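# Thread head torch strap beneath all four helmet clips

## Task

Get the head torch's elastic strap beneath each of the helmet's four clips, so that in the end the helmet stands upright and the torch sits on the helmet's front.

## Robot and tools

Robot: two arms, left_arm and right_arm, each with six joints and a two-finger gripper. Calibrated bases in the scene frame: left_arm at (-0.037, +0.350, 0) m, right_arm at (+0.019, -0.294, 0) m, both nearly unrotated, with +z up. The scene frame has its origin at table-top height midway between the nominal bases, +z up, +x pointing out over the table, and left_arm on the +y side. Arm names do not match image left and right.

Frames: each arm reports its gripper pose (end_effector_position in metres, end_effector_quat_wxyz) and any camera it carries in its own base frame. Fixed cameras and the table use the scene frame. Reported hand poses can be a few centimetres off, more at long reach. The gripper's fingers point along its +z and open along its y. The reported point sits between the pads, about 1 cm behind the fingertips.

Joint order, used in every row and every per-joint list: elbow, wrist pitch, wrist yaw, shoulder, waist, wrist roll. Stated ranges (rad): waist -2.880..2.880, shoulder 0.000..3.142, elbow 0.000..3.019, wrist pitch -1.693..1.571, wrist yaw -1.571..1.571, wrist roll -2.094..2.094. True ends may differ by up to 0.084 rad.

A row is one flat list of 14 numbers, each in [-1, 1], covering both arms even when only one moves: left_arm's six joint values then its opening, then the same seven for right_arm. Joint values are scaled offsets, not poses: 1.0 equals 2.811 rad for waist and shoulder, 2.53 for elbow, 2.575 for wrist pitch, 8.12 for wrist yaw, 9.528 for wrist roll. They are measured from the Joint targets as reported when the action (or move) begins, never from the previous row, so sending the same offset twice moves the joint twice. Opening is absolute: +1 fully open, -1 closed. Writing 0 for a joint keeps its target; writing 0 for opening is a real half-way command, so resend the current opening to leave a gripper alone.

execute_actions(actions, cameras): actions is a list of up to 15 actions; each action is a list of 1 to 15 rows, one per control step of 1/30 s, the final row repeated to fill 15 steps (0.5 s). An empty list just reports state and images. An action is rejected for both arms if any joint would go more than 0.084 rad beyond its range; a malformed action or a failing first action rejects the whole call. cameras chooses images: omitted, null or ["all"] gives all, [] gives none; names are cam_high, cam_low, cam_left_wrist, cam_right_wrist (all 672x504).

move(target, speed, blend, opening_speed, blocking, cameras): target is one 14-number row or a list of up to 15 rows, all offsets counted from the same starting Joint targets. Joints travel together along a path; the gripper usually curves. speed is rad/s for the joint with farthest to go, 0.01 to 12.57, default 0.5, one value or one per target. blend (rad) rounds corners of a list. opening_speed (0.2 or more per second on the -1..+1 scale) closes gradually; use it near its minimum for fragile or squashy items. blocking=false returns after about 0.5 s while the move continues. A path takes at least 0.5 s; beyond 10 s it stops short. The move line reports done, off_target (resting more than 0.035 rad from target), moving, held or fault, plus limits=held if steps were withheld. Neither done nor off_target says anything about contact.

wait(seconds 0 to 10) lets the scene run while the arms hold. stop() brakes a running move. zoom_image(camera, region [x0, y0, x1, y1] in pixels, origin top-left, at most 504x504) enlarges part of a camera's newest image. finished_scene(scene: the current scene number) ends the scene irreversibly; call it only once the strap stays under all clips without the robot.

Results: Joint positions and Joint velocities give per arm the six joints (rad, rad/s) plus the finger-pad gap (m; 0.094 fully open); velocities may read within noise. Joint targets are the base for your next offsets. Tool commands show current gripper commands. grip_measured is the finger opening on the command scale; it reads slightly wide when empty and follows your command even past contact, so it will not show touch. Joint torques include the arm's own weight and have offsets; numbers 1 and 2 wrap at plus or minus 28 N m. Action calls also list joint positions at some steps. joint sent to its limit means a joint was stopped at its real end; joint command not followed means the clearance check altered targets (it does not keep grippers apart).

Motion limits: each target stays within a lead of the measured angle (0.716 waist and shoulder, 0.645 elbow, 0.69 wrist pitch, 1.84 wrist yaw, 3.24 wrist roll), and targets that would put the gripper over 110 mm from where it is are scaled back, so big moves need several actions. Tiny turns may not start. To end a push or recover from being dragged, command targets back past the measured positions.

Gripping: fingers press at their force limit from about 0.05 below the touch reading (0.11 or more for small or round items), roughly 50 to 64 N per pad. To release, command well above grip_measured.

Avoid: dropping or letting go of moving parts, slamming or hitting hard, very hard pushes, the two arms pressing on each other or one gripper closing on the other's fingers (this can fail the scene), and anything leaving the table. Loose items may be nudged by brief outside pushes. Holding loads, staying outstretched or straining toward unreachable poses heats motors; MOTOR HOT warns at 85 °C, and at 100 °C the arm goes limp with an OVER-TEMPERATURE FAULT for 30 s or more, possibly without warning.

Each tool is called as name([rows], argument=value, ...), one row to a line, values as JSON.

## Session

execute_actions(actions=[])

zoom_image(camera="cam_high", region=[300, 180, 500, 330])

Scene clock: 0.00 s.
left_arm: end_effector_position=(+0.4093, -0.2369, +0.3315) grip_measured=+1.000 end_effector_quat_wxyz=(+0.596, -0.048, +0.796, -0.094) | right_arm: end_effector_position=(+0.1947, -0.4601, +0.2633) grip_measured=+1.000 end_effector_quat_wxyz=(+0.694, +0.355, +0.567, -0.266)
Joint names: [elbow, wrist pitch, wrist yaw, shoulder, waist, wrist roll]
Joint positions: left_arm=[0.805 -0.104 -0.611 1.039 -0.734 -0.416 0.094] | right_arm=[0.524 0.927 -0.365 1.337 -1.293 0.235 0.094]
Joint velocities: within noise
Joint torques (N m): no reading
Heat: left arm: hottest elbow 28 °C; right arm: hottest elbow 32 °C.
Joint targets: left_arm=[0.831 -0.100 -0.611 1.040 -0.734 -0.416] | right_arm=[0.549 0.932 -0.365 1.334 -1.293 0.235]
Tool commands: left_gripper/opening=+1.0 right_gripper/opening=+1.0

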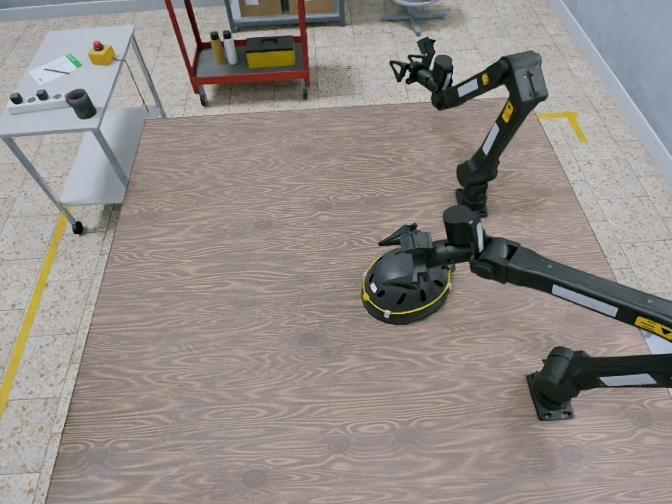

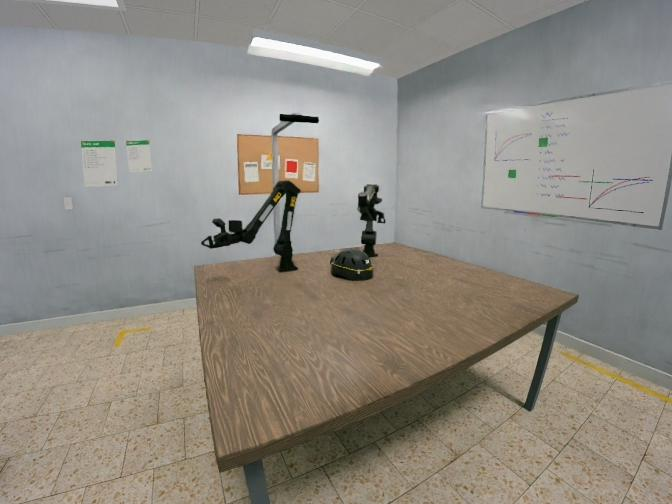

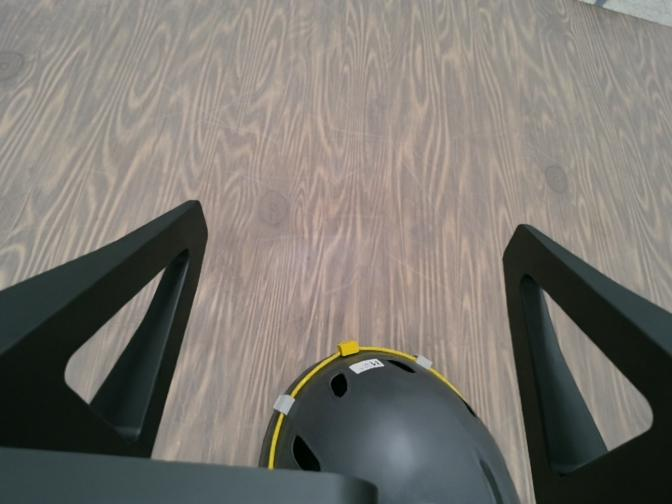

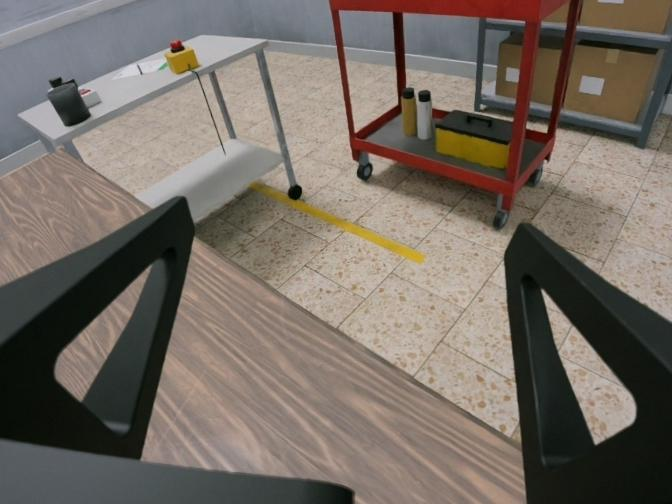

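Scaled by 2.520 from the camera's 672x504 image, which has a finer 960x720 frame.

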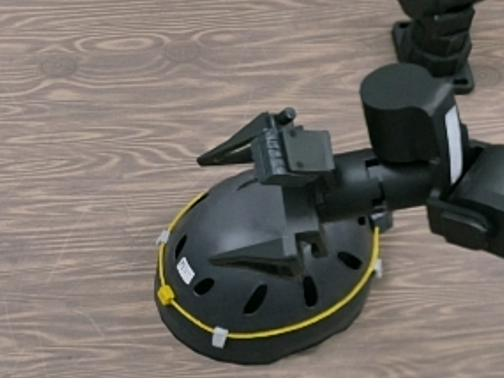

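zoom_image(camera="cam_high", region=[350, 260, 400, 330])

zoom_image(camera="cam_left_wrist", region=[240, 330, 500, 504])

zoom_image(camera="cam_high", region=[430, 250, 470, 310])

Scaled by 7.200 from the camera's 672x504 image, which has a finer 960x720 frame.

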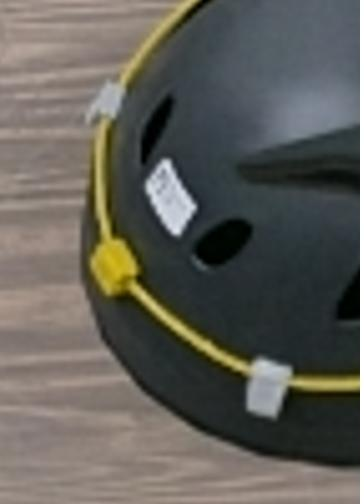

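Scaled by 1.938 from the camera's 672x504 image, which has a finer 960x720 frame.

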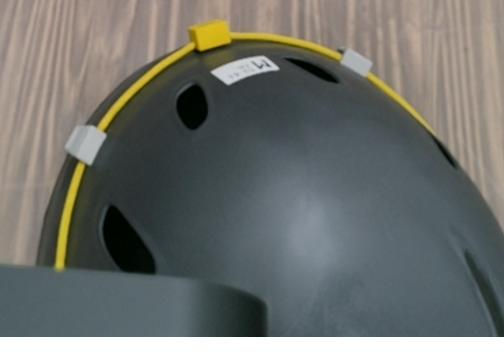

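Scaled by 8.400 from the camera's 672x504 image, which has a finer 960x720 frame.

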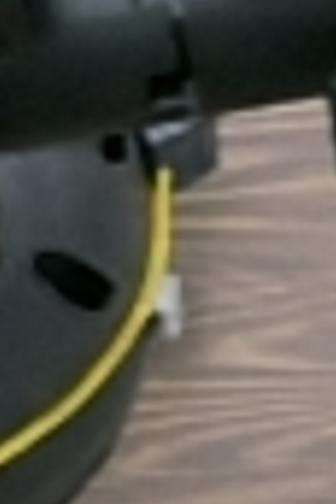

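move(target=[-0.1391, -0.1656, 0.0084, -0.0324, -0.2081, -0.1746, -0.5, -0.0711, -0.6295, -0.0238, -0.2312, 0.5806, 0.069, -0.5], speed=1.0, cameras=["cam_left_wrist", "cam_right_wrist", "cam_high"])

zoom_image(camera="cam_left_wrist", region=[200, 0, 504, 260])

zoom_image(camera="cam_right_wrist", region=[200, 0, 504, 260])

Scene clock: 64.63 s.
left_arm: end_effector_position=(+0.1658, -0.2834, +0.1155) grip_measured=-0.497 end_effector_quat_wxyz=(+0.224, -0.409, +0.832, -0.299) | right_arm: end_effector_position=(+0.2069, +0.1697, +0.1150) grip_measured=-0.498 end_effector_quat_wxyz=(+0.067, +0.172, +0.911, +0.370)
Joint names: [elbow, wrist pitch, wrist yaw, shoulder, waist, wrist roll]
Joint positions: left_arm=[0.474 -0.521 -0.545 0.956 -1.315 -2.066 0.024] | right_arm=[0.362 -0.68 -0.557 0.689 0.342 0.881 0.024]
Joint velocities: within noise
Joint torques (N m): left_arm=[9.26 1.09 -0.3 -4.07 -1.44 -0.05] | right_arm=[9.87 0.8 -0.18 -1.26 -0.67 0]
Heat: left arm: hottest elbow 34 °C; right arm: hottest elbow 36 °C.
Joint targets: left_arm=[0.479 -0.527 -0.542 0.949 -1.319 -2.079] | right_arm=[0.369 -0.689 -0.558 0.684 0.339 0.893]
move: done
Images, in order (width x height): cam_high 672x504, cam_left_wrist 672x504, cam_right_wrist 672x504.

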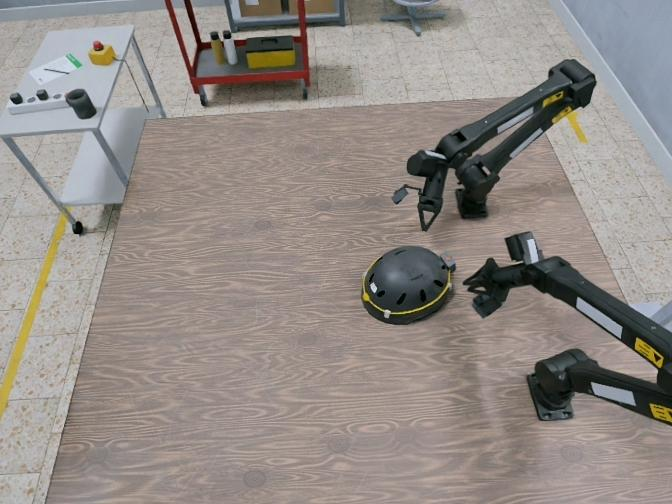

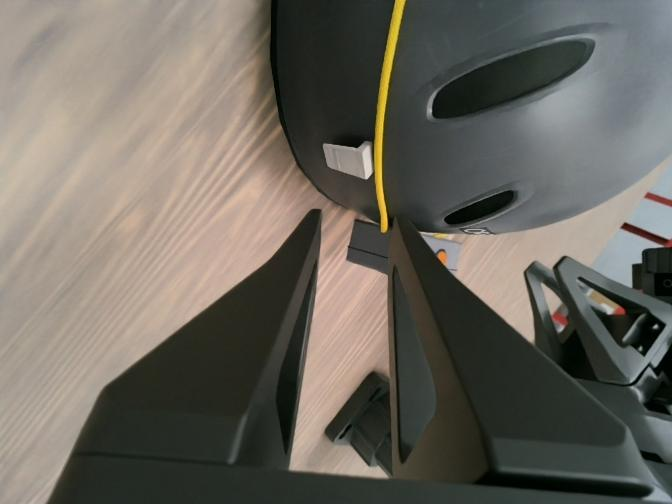

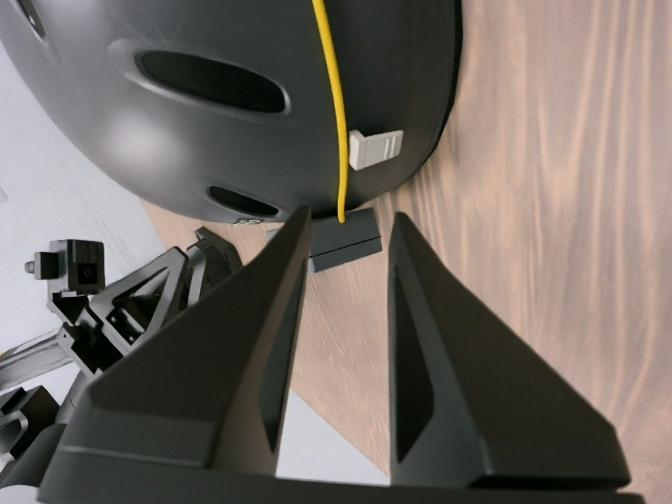

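Scaled by 1.658 from the camera's 672x504 image, which has a finer 960x720 frame.

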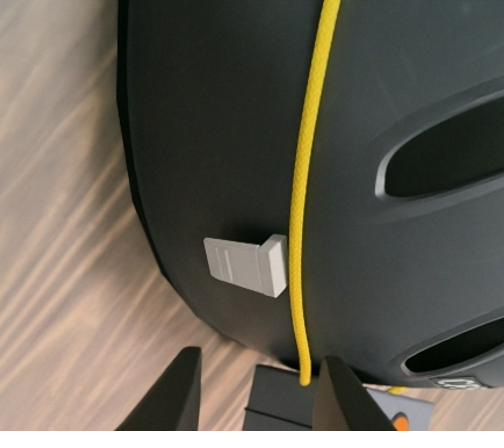

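Scaled by 1.658 from the camera's 672x504 image, which has a finer 960x720 frame.

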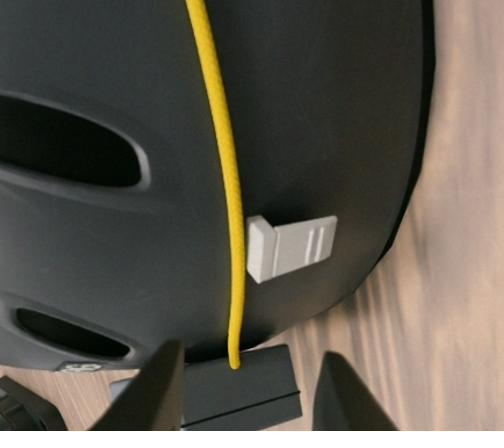

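zoom_image(camera="cam_left_wrist", region=[310, 120, 400, 200])

zoom_image(camera="cam_right_wrist", region=[325, 110, 415, 190])

Scaled by 5.600 from the camera's 672x504 image, which has a finer 960x720 frame.

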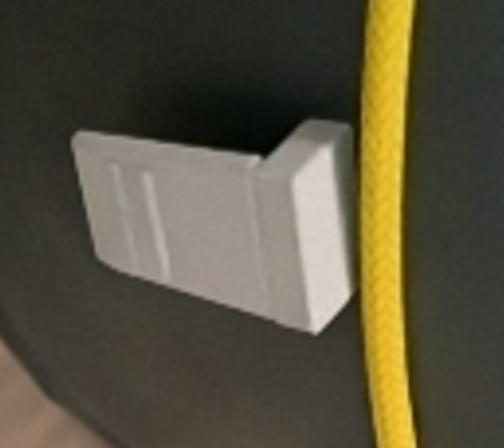

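Scaled by 5.600 from the camera's 672x504 image, which has a finer 960x720 frame.

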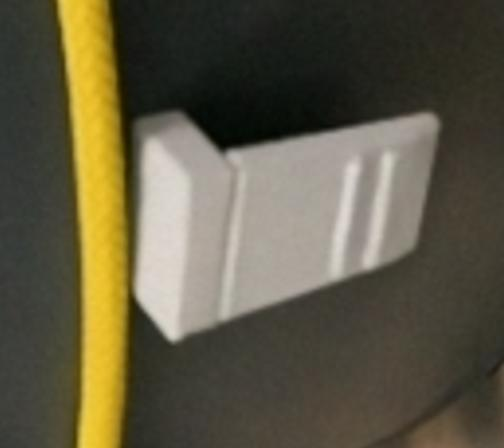

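move([
  [-0.1269, 0.4274, -0.0483, 0.1089, -0.0494, 0.0096, -0.5, 0.1625, -0.0854, 0.0071, 0.0235, 0.0395, 0.0217, 0.28],
  [-0.1, 0.4979, -0.0347, 0.1612, -0.0021, 0.0185, -0.5, 0.413, -0.3169, 0.0687, 0.2793, 0.1839, 0.0721, 0.28],
], speed=[0.9, 0.6], blend=[0.05, 0], cameras=["cam_left_wrist", "cam_high"])

zoom_image(camera="cam_left_wrist", region=[240, 80, 480, 280])

Scene clock: 126.40 s.
left_arm: end_effector_position=(+0.2018, -0.2958, +0.0778) grip_measured=-0.497 end_effector_quat_wxyz=(+0.314, -0.428, +0.681, -0.505) | right_arm: end_effector_position=(+0.2762, +0.3208, +0.2253) grip_measured=+0.279 end_effector_quat_wxyz=(-0.008, +0.346, +0.938, -0.017)
Joint names: [elbow, wrist pitch, wrist yaw, shoulder, waist, wrist roll]
Joint positions: left_arm=[0.203 0.742 -0.827 1.394 -1.332 -1.916 0.024] | right_arm=[1.362 -1.495 -0.003 1.475 0.86 1.567 0.06]
Joint velocities: within noise
Joint torques (N m): left_arm=[6.58 2.41 -0.18 -4.66 -0.62 0.29] | right_arm=[12.75 -0.4 0.22 -12.57 -0.5 0.1]
Heat: left arm: hottest elbow 33 °C; right arm: hottest elbow 39 °C.
Joint targets: left_arm=[0.226 0.755 -0.824 1.402 -1.324 -1.903] | right_arm=[1.414 -1.505 0.000 1.470 0.857 1.579]
move: off_target (right_arm); right_arm: the elbow is farthest, 0.052 rad from its target
Images, in order (width x height): cam_high 672x504, cam_left_wrist 672x504.

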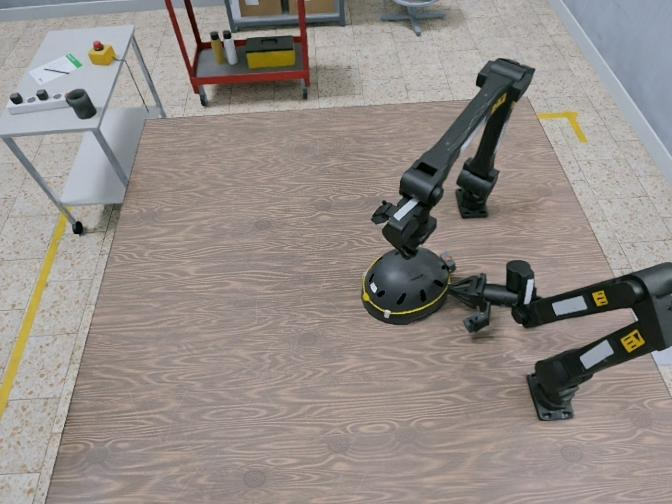

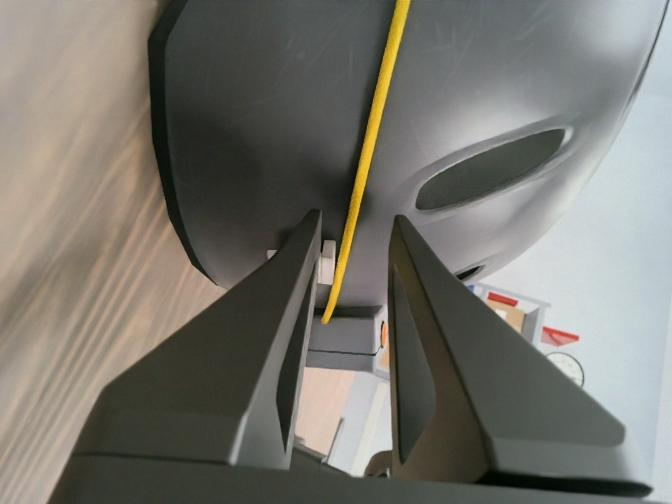

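Scaled by 2.100 from the camera's 672x504 image, which has a finer 960x720 frame.

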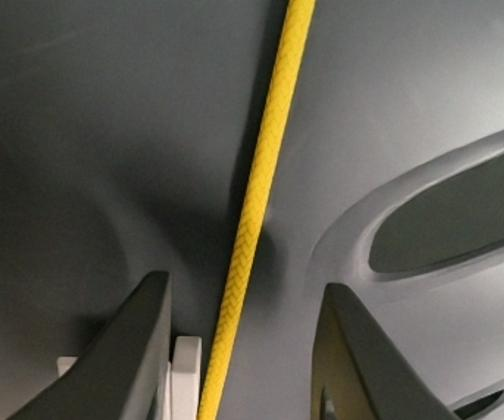

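move(target=[0.0091, 0.021, 0.0048, 0.0196, 0.0153, 0.0033, -0.5, -0.0747, 0.0862, 0, 0.0121, -0.0032, 0, 0.28], speed=0.15, cameras=["cam_left_wrist", "cam_right_wrist"])

zoom_image(camera="cam_left_wrist", region=[240, 80, 480, 280])

Scene clock: 137.37 s.
left_arm: end_effector_position=(+0.2134, -0.3038, +0.0754) grip_measured=-0.497 end_effector_quat_wxyz=(+0.314, -0.426, +0.681, -0.506) | right_arm: end_effector_position=(+0.2813, +0.3242, +0.1642) grip_measured=+0.279 end_effector_quat_wxyz=(-0.001, +0.349, +0.937, +0.002)
Joint names: [elbow, wrist pitch, wrist yaw, shoulder, waist, wrist roll]
Joint positions: left_arm=[0.225 0.797 -0.788 1.446 -1.292 -1.885 0.024] | right_arm=[1.22 -1.293 -0.003 1.494 0.856 1.568 0.06]
Joint velocities: within noise
Joint torques (N m): left_arm=[6.45 2.36 -0.16 -4.89 -0.44 0.28] | right_arm=[8.85 0.59 0.22 -11.46 -0.85 0.07]
Heat: left arm: hottest elbow 32 °C; right arm: hottest elbow 42 °C.
Joint targets: left_arm=[0.249 0.809 -0.785 1.457 -1.282 -1.872] | right_arm=[1.225 -1.283 -0.001 1.504 0.848 1.579]
move: done
Images, in order (width x height): cam_left_wrist 672x504, cam_right_wrist 672x504.

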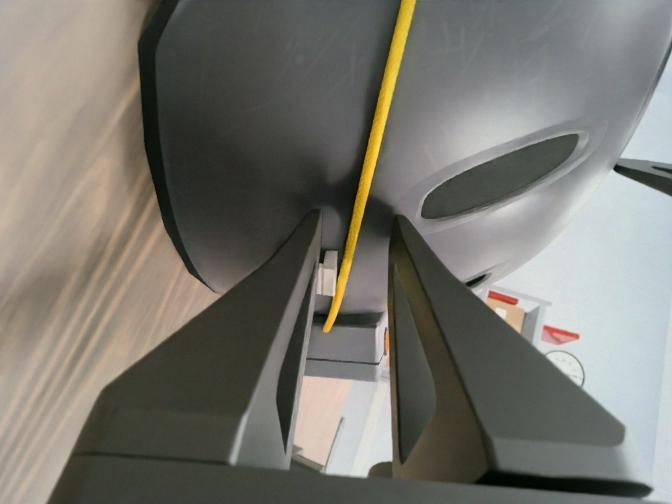

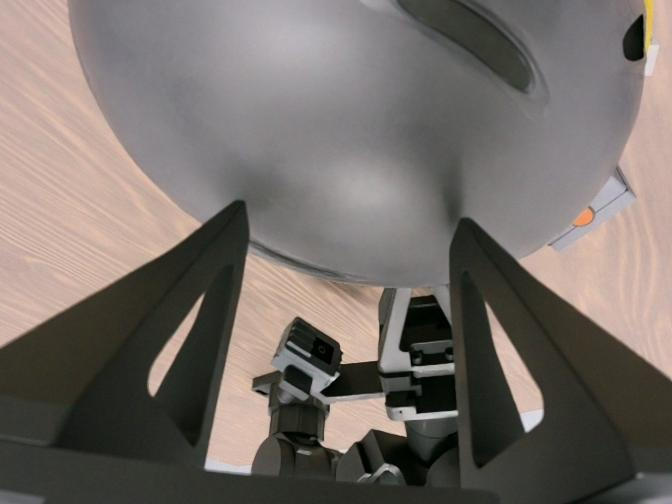

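Scaled by 2.100 from the camera's 672x504 image, which has a finer 960x720 frame.

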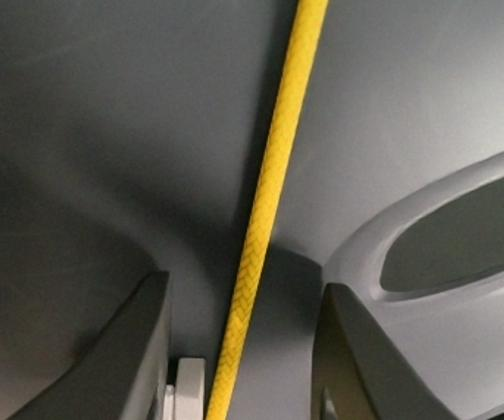

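move(target=[0.002, 0.0076, 0.0025, 0.0076, 0.0089, 0.0014, -0.5, 0, 0, 0, 0.0299, 0, 0, 0.28], speed=0.08, cameras=["cam_left_wrist"])

zoom_image(camera="cam_left_wrist", region=[240, 80, 480, 280])

Scene clock: 149.43 s.
left_arm: end_effector_position=(+0.2182, -0.3030, +0.0731) grip_measured=-0.498 end_effector_quat_wxyz=(+0.314, -0.425, +0.682, -0.506) | right_arm: end_effector_position=(+0.2839, +0.3254, +0.1568) grip_measured=+0.279 end_effector_quat_wxyz=(-0.003, +0.350, +0.937, -0.006)
Joint names: [elbow, wrist pitch, wrist yaw, shoulder, waist, wrist roll]
Joint positions: left_arm=[0.225 0.82 -0.769 1.463 -1.271 -1.872 0.024] | right_arm=[1.225 -1.292 -0.001 1.517 0.854 1.569 0.06]
Joint velocities: within noise
Joint torques (N m): left_arm=[6.75 2.28 -0.11 -4.66 0.15 0.3] | right_arm=[8.44 0.54 0.16 -6.42 -0.85 0.07]
Heat: left arm: hottest elbow 32 °C; right arm: hottest elbow 41 °C.
Joint targets: left_arm=[0.254 0.829 -0.765 1.478 -1.257 -1.858] | right_arm=[1.225 -1.283 0.000 1.588 0.847 1.579]
move: off_target (right_arm); right_arm: the shoulder is farthest, 0.072 rad from its target
Images, in order (width x height): cam_left_wrist 672x504.

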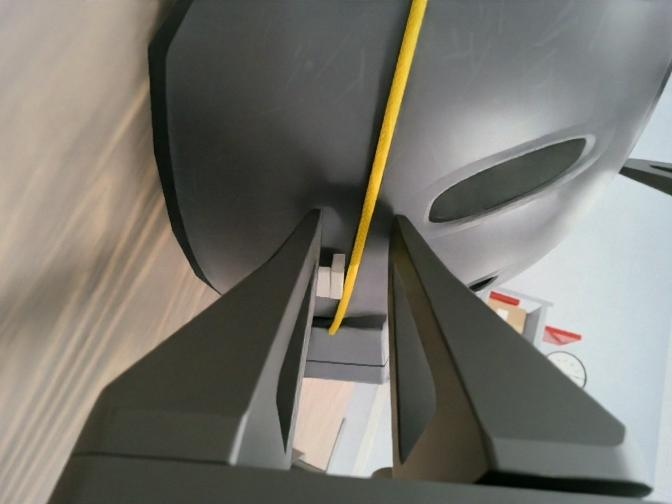

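Scaled by 2.100 from the camera's 672x504 image, which has a finer 960x720 frame.

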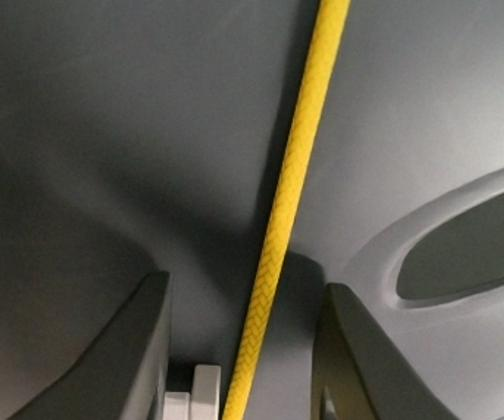

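move(target=[0.0021, 0.006, 0.0014, 0.0055, 0.0043, 0.0009, -0.5, 0, 0, 0, 0, 0, 0, 0.28], speed=0.06, cameras=["cam_left_wrist"])

zoom_image(camera="cam_left_wrist", region=[240, 80, 480, 280])

Scene clock: 155.80 s.
left_arm: end_effector_position=(+0.2207, -0.3037, +0.0730) grip_measured=-0.498 end_effector_quat_wxyz=(+0.315, -0.424, +0.681, -0.507) | right_arm: end_effector_position=(+0.2860, +0.3252, +0.1569) grip_measured=+0.279 end_effector_quat_wxyz=(-0.001, +0.351, +0.936, -0.006)
Joint names: [elbow, wrist pitch, wrist yaw, shoulder, waist, wrist roll]
Joint positions: left_arm=[0.226 0.838 -0.761 1.473 -1.262 -1.863 0.024] | right_arm=[1.229 -1.292 0.003 1.519 0.852 1.569 0.06]
Joint velocities: within noise
Joint torques (N m): left_arm=[7.01 2.13 0.01 -4.31 0.32 0.26] | right_arm=[8.17 0.55 0.05 -6.65 -0.67 0.06]
Heat: left arm: hottest elbow 31 °C; right arm: hottest elbow 40 °C.
Joint targets: left_arm=[0.259 0.845 -0.753 1.494 -1.244 -1.850] | right_arm=[1.225 -1.283 0.000 1.588 0.848 1.579]
move: off_target (right_arm); right_arm: the shoulder is farthest, 0.069 rad from its target
Images, in order (width x height): cam_left_wrist 672x504.

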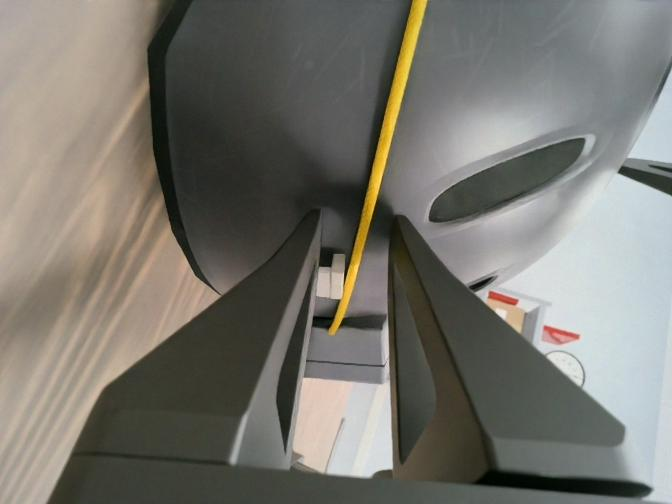

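Scaled by 2.100 from the camera's 672x504 image, which has a finer 960x720 frame.

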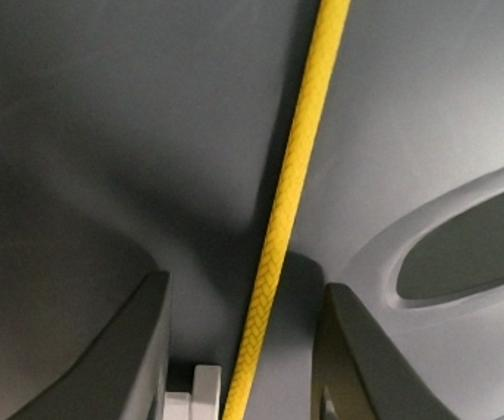

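move(target=[0, 0, 0, 0, 0, 0, -1.0, 0, 0, 0, 0, 0, 0, 0.28], speed=0.06, opening_speed=0.4, cameras=["cam_left_wrist"])

zoom_image(camera="cam_left_wrist", region=[270, 130, 450, 310])

Scene clock: 159.63 s.
left_arm: end_effector_position=(+0.2205, -0.3033, +0.0690) grip_measured=-0.963 end_effector_quat_wxyz=(+0.315, -0.422, +0.685, -0.503) | right_arm: end_effector_position=(+0.2870, +0.3248, +0.1569) grip_measured=+0.279 end_effector_quat_wxyz=(+0.000, +0.352, +0.936, -0.006)
Joint names: [elbow, wrist pitch, wrist yaw, shoulder, waist, wrist roll]
Joint positions: left_arm=[0.226 0.838 -0.757 1.484 -1.261 -1.861 0.002] | right_arm=[1.229 -1.292 0.005 1.52 0.85 1.569 0.06]
Joint velocities: within noise
Joint torques (N m): left_arm=[6.89 2.14 -0.14 -5.42 0.21 0.26] | right_arm=[8.12 0.58 -0.01 -6.59 -0.44 0.07]
Heat: left arm: hottest elbow 31 °C; right arm: hottest elbow 40 °C.
Joint targets: left_arm=[0.259 0.844 -0.753 1.494 -1.245 -1.850] | right_arm=[1.225 -1.283 0.000 1.588 0.848 1.579]
move: off_target (right_arm); right_arm: the shoulder is farthest, 0.068 rad from its target
Images, in order (width x height): cam_left_wrist 672x504.

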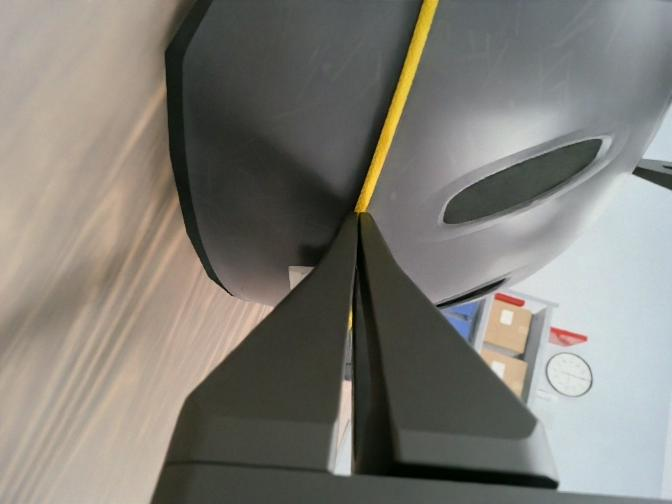

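Scaled by 2.800 from the camera's 672x504 image, which has a finer 960x720 frame.

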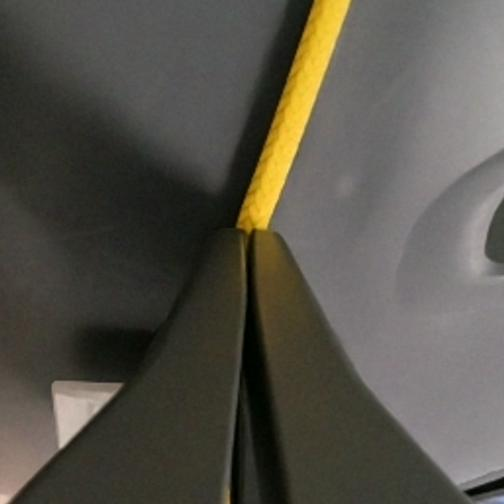

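move([
  [-0.0134, -0.08, -0.0046, -0.0489, -0.0249, -0.0112, -1.0, 0, 0, 0, 0, 0, 0, 0.28],
  [0.0245, -0.2707, 0.0142, -0.0711, -0.021, -0.0231, -1.0, 0, 0, 0, 0, 0, 0, 0.28],
], speed=[0.15, 0.25], blend=[0.03, 0], cameras=["cam_left_wrist", "cam_high"])

zoom_image(camera="cam_left_wrist", region=[250, 130, 534, 360])

zoom_image(camera="cam_high", region=[400, 235, 490, 315])

Scene clock: 189.43 s.
left_arm: end_effector_position=(+0.1895, -0.2962, +0.0385) grip_measured=-0.969 end_effector_quat_wxyz=(+0.259, -0.434, +0.778, -0.374) | right_arm: end_effector_position=(+0.2870, +0.3248, +0.1569) grip_measured=+0.279 end_effector_quat_wxyz=(+0.000, +0.352, +0.936, -0.006)
Joint names: [elbow, wrist pitch, wrist yaw, shoulder, waist, wrist roll]
Joint positions: left_arm=[0.305 0.162 -0.651 1.296 -1.301 -2.057 0.001] | right_arm=[1.229 -1.292 0.005 1.52 0.85 1.569 0.06]
Joint velocities: within noise
Joint torques (N m): left_arm=[7.38 0.94 0.09 -5.42 -1.44 -0.02] | right_arm=[8.12 0.54 -0.01 -6.71 -0.67 0.07]
Heat: left arm: hottest elbow 31 °C; right arm: hottest elbow 40 °C.
Joint targets: left_arm=[0.322 0.147 -0.638 1.294 -1.304 -2.070] | right_arm=[1.225 -1.283 0.000 1.588 0.848 1.579]
move: off_target (right_arm); right_arm: the shoulder is farthest, 0.068 rad from its target
Images, in order (width x height): cam_high 672x504, cam_left_wrist 672x504.

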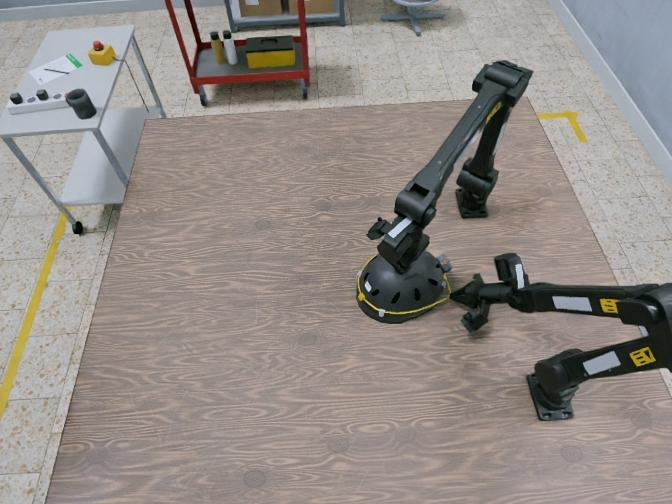

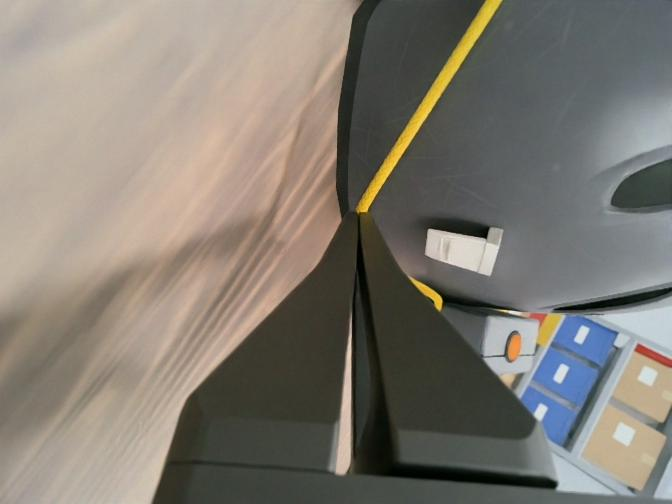

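Scaled by 1.775 from the camera's 672x504 image, which has a finer 960x720 frame.

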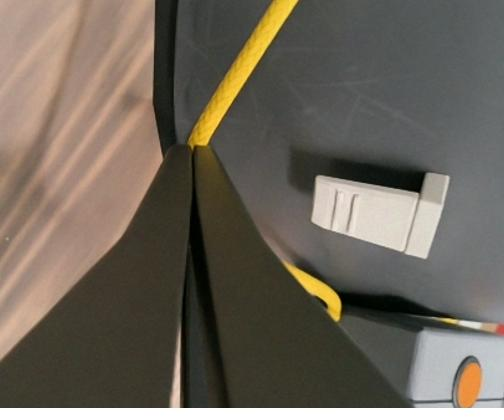

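Scaled by 5.600 from the camera's 672x504 image, which has a finer 960x720 frame.

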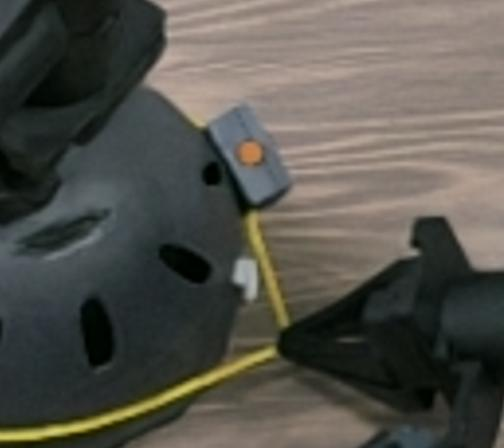

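move([
  [0.0063, 0.0204, 0.0046, 0.0253, 0.0238, 0, -1.0, 0, 0, 0, 0, 0, 0, 0.28],
  [-0.0067, 0.0537, -0.002, 0.0352, 0.0253, 0, -1.0, 0, 0, 0, 0, 0, 0, 0.28],
], speed=[0.15, 0.12], blend=[0.01, 0], cameras=["cam_left_wrist", "cam_high"])

zoom_image(camera="cam_left_wrist", region=[250, 130, 534, 360])

zoom_image(camera="cam_high", region=[400, 235, 490, 315])

Scene clock: 196.63 s.
left_arm: end_effector_position=(+0.2119, -0.2975, +0.0321) grip_measured=-0.969 end_effector_quat_wxyz=(+0.267, -0.461, +0.754, -0.385) | right_arm: end_effector_position=(+0.2870, +0.3248, +0.1569) grip_measured=+0.279 end_effector_quat_wxyz=(+0.000, +0.352, +0.936, -0.006)
Joint names: [elbow, wrist pitch, wrist yaw, shoulder, waist, wrist roll]
Joint positions: left_arm=[0.313 0.28 -0.652 1.378 -1.24 -2.058 0.001] | right_arm=[1.229 -1.292 0.005 1.52 0.85 1.569 0.06]
Joint velocities: within noise
Joint torques (N m): left_arm=[4.62 1.87 -0.46 -4.72 -0.5 0] | right_arm=[8.1 0.55 -0.01 -6.77 -0.44 0.07]
Heat: left arm: hottest elbow 31 °C; right arm: hottest elbow 40 °C.
Joint targets: left_arm=[0.304 0.286 -0.654 1.393 -1.232 -2.070] | right_arm=[1.225 -1.283 0.000 1.588 0.848 1.579]
move: off_target (right_arm); right_arm: the shoulder is farthest, 0.068 rad from its target
Images, in order (width x height): cam_high 672x504, cam_left_wrist 672x504.

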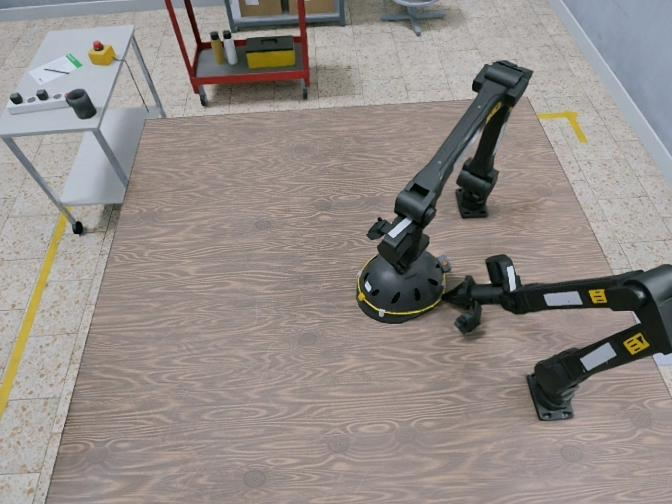

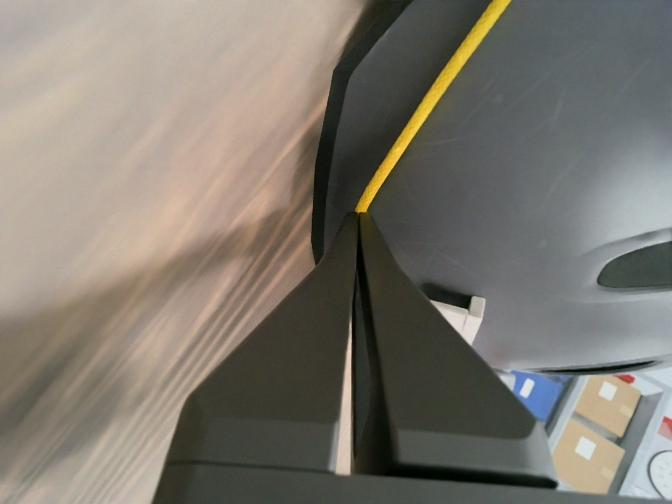

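Scaled by 1.775 from the camera's 672x504 image, which has a finer 960x720 frame.

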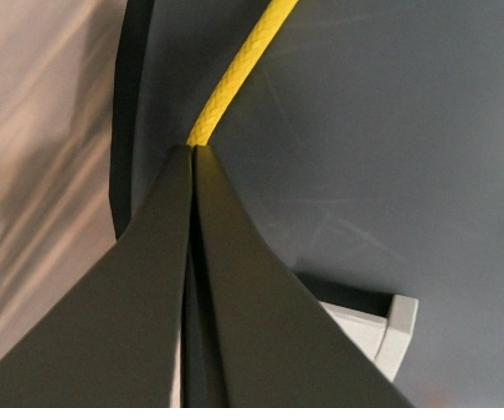

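Scaled by 5.600 from the camera's 672x504 image, which has a finer 960x720 frame.

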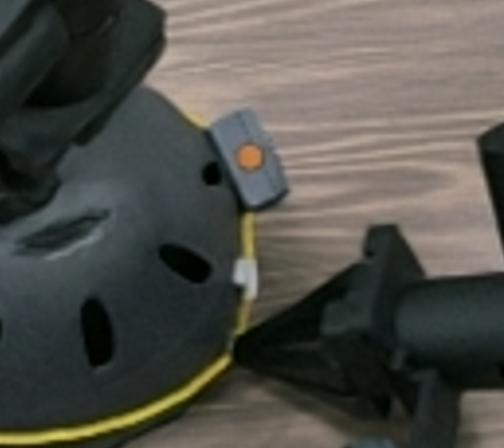

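move(target=[-0.0142, 0.1056, -0.0195, 0.0226, -0.0249, 0, -1.0, 0, 0, 0, 0, 0, 0, 0.28], speed=0.12, cameras=["cam_left_wrist", "cam_high"])

zoom_image(camera="cam_left_wrist", region=[250, 130, 534, 360])

zoom_image(camera="cam_high", region=[400, 235, 490, 315])

Scene clock: 210.87 s.
left_arm: end_effector_position=(+0.2141, -0.2980, +0.0493) grip_measured=-0.969 end_effector_quat_wxyz=(+0.306, -0.472, +0.692, -0.452) | right_arm: end_effector_position=(+0.2870, +0.3248, +0.1569) grip_measured=+0.279 end_effector_quat_wxyz=(+0.000, +0.352, +0.936, -0.006)
Joint names: [elbow, wrist pitch, wrist yaw, shoulder, waist, wrist roll]
Joint positions: left_arm=[0.272 0.546 -0.811 1.445 -1.293 -2.059 0.001] | right_arm=[1.229 -1.292 0.005 1.52 0.85 1.569 0.06]
Joint velocities: within noise
Joint torques (N m): left_arm=[4.29 2.19 -0.43 -5.3 -1.9 0.01] | right_arm=[8.12 0.53 -0.01 -6.77 -0.5 0.07]
Heat: left arm: hottest elbow 30 °C; right arm: hottest elbow 39 °C.
Joint targets: left_arm=[0.269 0.558 -0.813 1.456 -1.303 -2.070] | right_arm=[1.225 -1.283 0.000 1.588 0.848 1.579]
move: off_target (right_arm); right_arm: the shoulder is farthest, 0.068 rad from its target
Images, in order (width x height): cam_high 672x504, cam_left_wrist 672x504.

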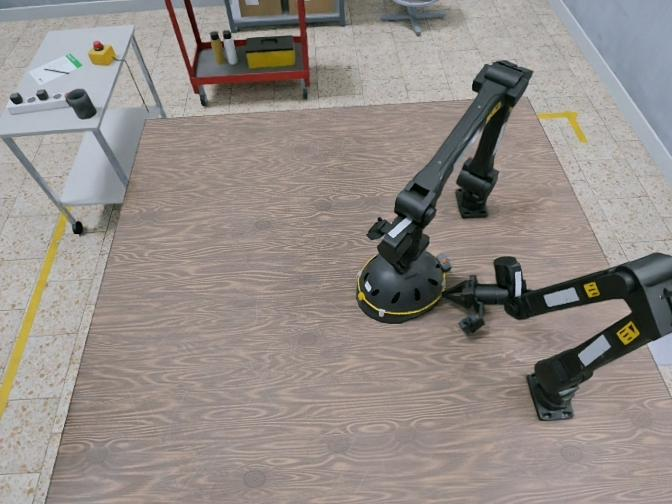

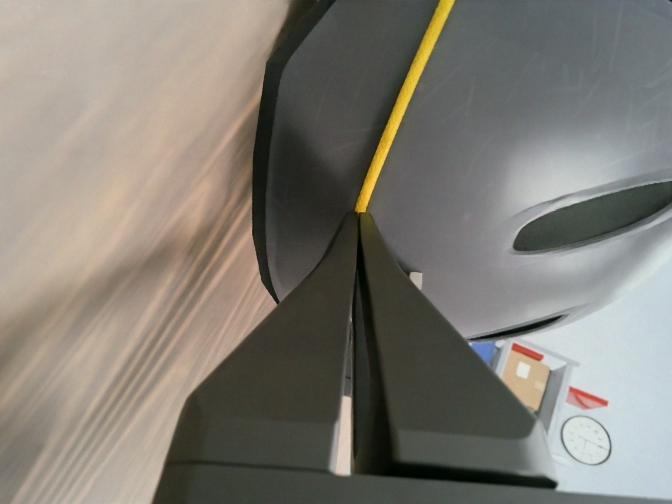

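Scaled by 1.775 from the camera's 672x504 image, which has a finer 960x720 frame.

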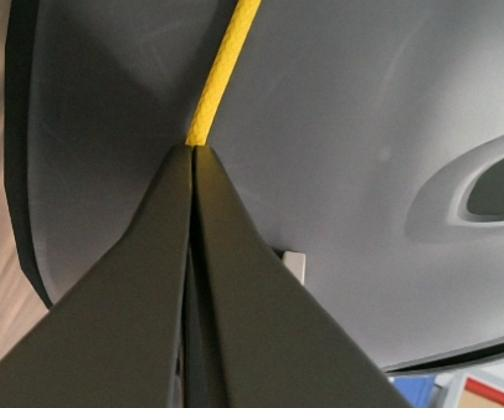

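Scaled by 5.600 from the camera's 672x504 image, which has a finer 960x720 frame.

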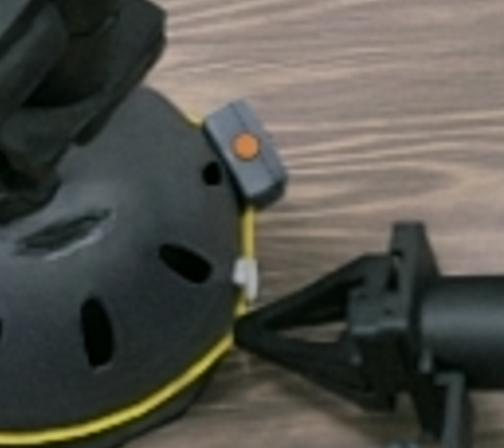

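move(target=[0, 0.0117, 0, 0, 0, 0, -1.0, 0, 0, 0, 0, 0, 0, 0.28], speed=0.12, cameras=["cam_left_wrist", "cam_high"])

zoom_image(camera="cam_high", region=[425, 255, 465, 305])

zoom_image(camera="cam_left_wrist", region=[310, 200, 430, 380])

Scene clock: 214.07 s.
left_arm: end_effector_position=(+0.2150, -0.3008, +0.0537) grip_measured=-0.969 end_effector_quat_wxyz=(+0.302, -0.474, +0.685, -0.463) | right_arm: end_effector_position=(+0.2870, +0.3248, +0.1569) grip_measured=+0.279 end_effector_quat_wxyz=(+0.000, +0.352, +0.936, -0.006)
Joint names: [elbow, wrist pitch, wrist yaw, shoulder, waist, wrist roll]
Joint positions: left_arm=[0.271 0.575 -0.812 1.446 -1.293 -2.059 0.001] | right_arm=[1.229 -1.292 0.005 1.52 0.85 1.569 0.06]
Joint velocities: within noise
Joint torques (N m): left_arm=[4.34 2.25 -0.39 -5.3 -1.96 0.01] | right_arm=[8.13 0.53 -0.01 -6.65 -0.44 0.06]
Heat: left arm: hottest elbow 30 °C; right arm: hottest elbow 39 °C.
Joint targets: left_arm=[0.268 0.588 -0.813 1.457 -1.303 -2.070] | right_arm=[1.225 -1.283 0.000 1.588 0.848 1.579]
move: off_target (right_arm); right_arm: the shoulder is farthest, 0.068 rad from its target
Images, in order (width x height): cam_high 672x504, cam_left_wrist 672x504.

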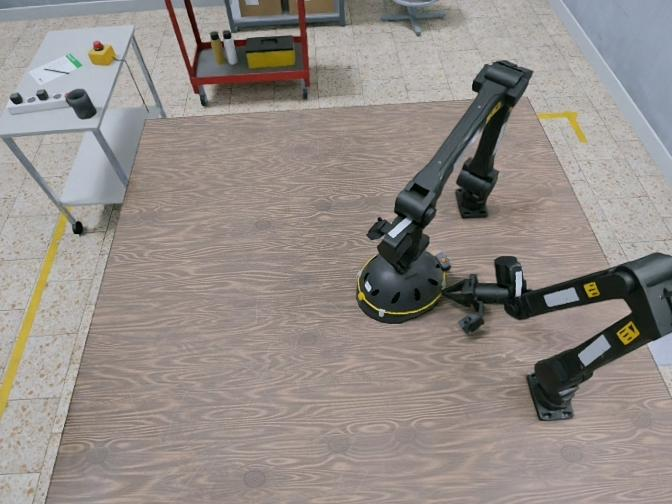

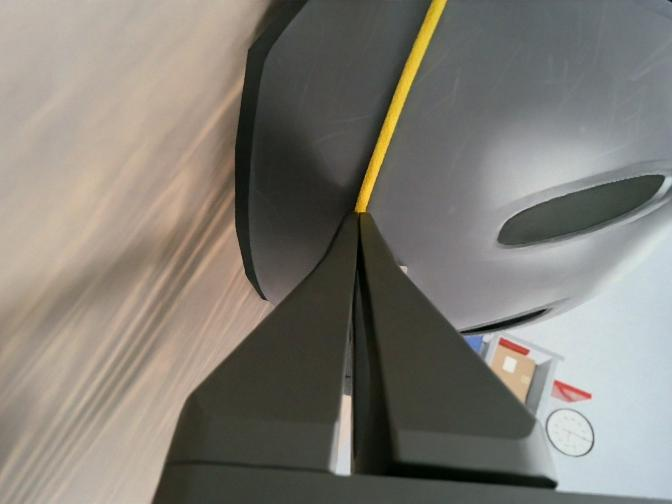

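Scaled by 10.080 from the camera's 672x504 image, which has a finer 960x720 frame.

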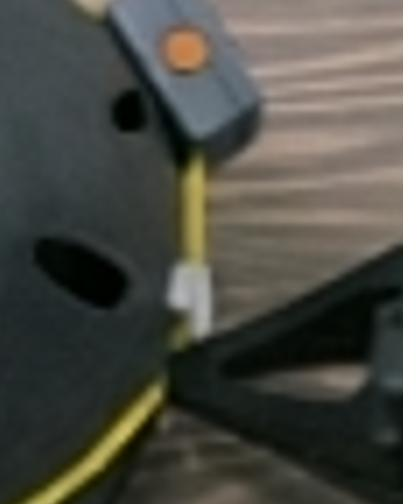

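Scaled by 2.800 from the camera's 672x504 image, which has a finer 960x720 frame.

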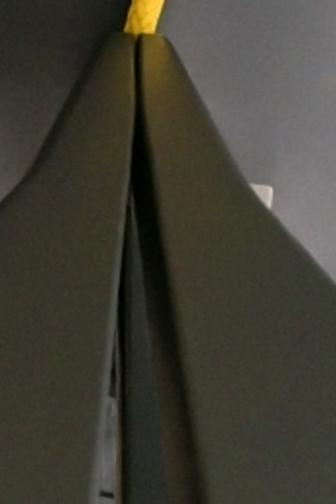

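move(target=[0, 0, 0, 0, 0, 0, -0.76, 0, 0, 0, 0, 0, 0, 0.28], speed=0.12, opening_speed=0.5, cameras=["cam_left_wrist", "cam_high"])

zoom_image(camera="cam_left_wrist", region=[290, 180, 430, 350])

Scene clock: 217.07 s.
left_arm: end_effector_position=(+0.2149, -0.3009, +0.0538) grip_measured=-0.763 end_effector_quat_wxyz=(+0.302, -0.474, +0.685, -0.463) | right_arm: end_effector_position=(+0.2870, +0.3248, +0.1569) grip_measured=+0.279 end_effector_quat_wxyz=(+0.000, +0.352, +0.936, -0.006)
Joint names: [elbow, wrist pitch, wrist yaw, shoulder, waist, wrist roll]
Joint positions: left_arm=[0.271 0.575 -0.812 1.446 -1.293 -2.059 0.011] | right_arm=[1.229 -1.292 0.005 1.52 0.85 1.569 0.06]
Joint velocities: within noise
Joint torques (N m): left_arm=[4.36 2.26 -0.38 -5.3 -2.08 0.01] | right_arm=[8.13 0.54 -0.02 -6.71 -0.44 0.07]
Heat: left arm: hottest elbow 30 °C; right arm: hottest elbow 39 °C.
Joint targets: left_arm=[0.268 0.588 -0.813 1.457 -1.302 -2.070] | right_arm=[1.225 -1.283 0.000 1.588 0.848 1.579]
move: off_target (right_arm); right_arm: the shoulder is farthest, 0.068 rad from its target
Images, in order (width x height): cam_high 672x504, cam_left_wrist 672x504.

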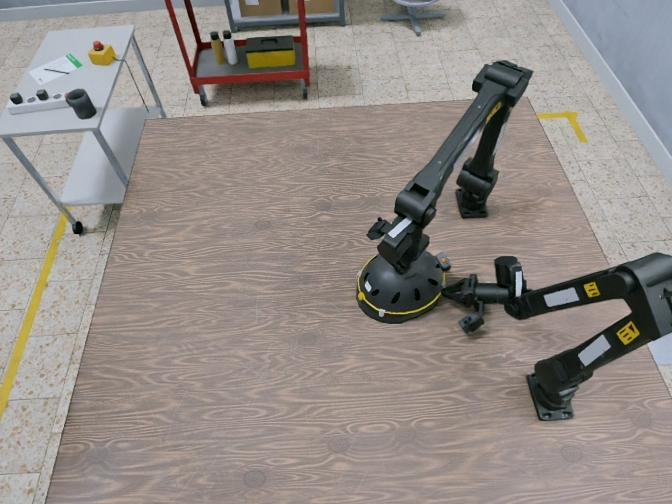

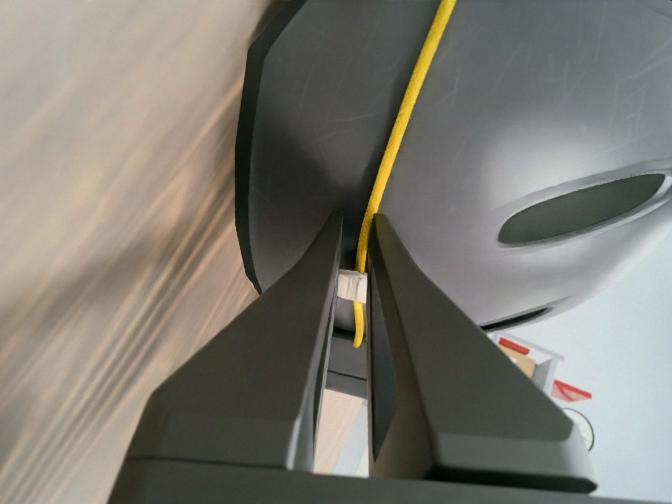

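Scaled by 2.965 from the camera's 672x504 image, which has a finer 960x720 frame.

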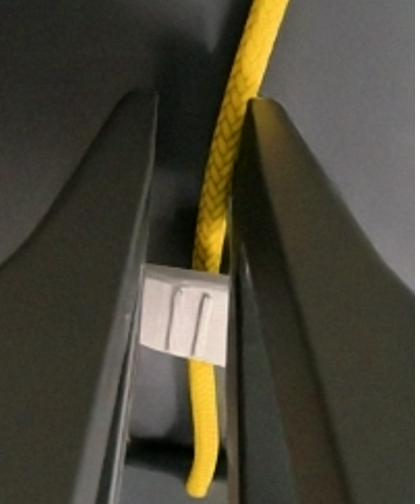

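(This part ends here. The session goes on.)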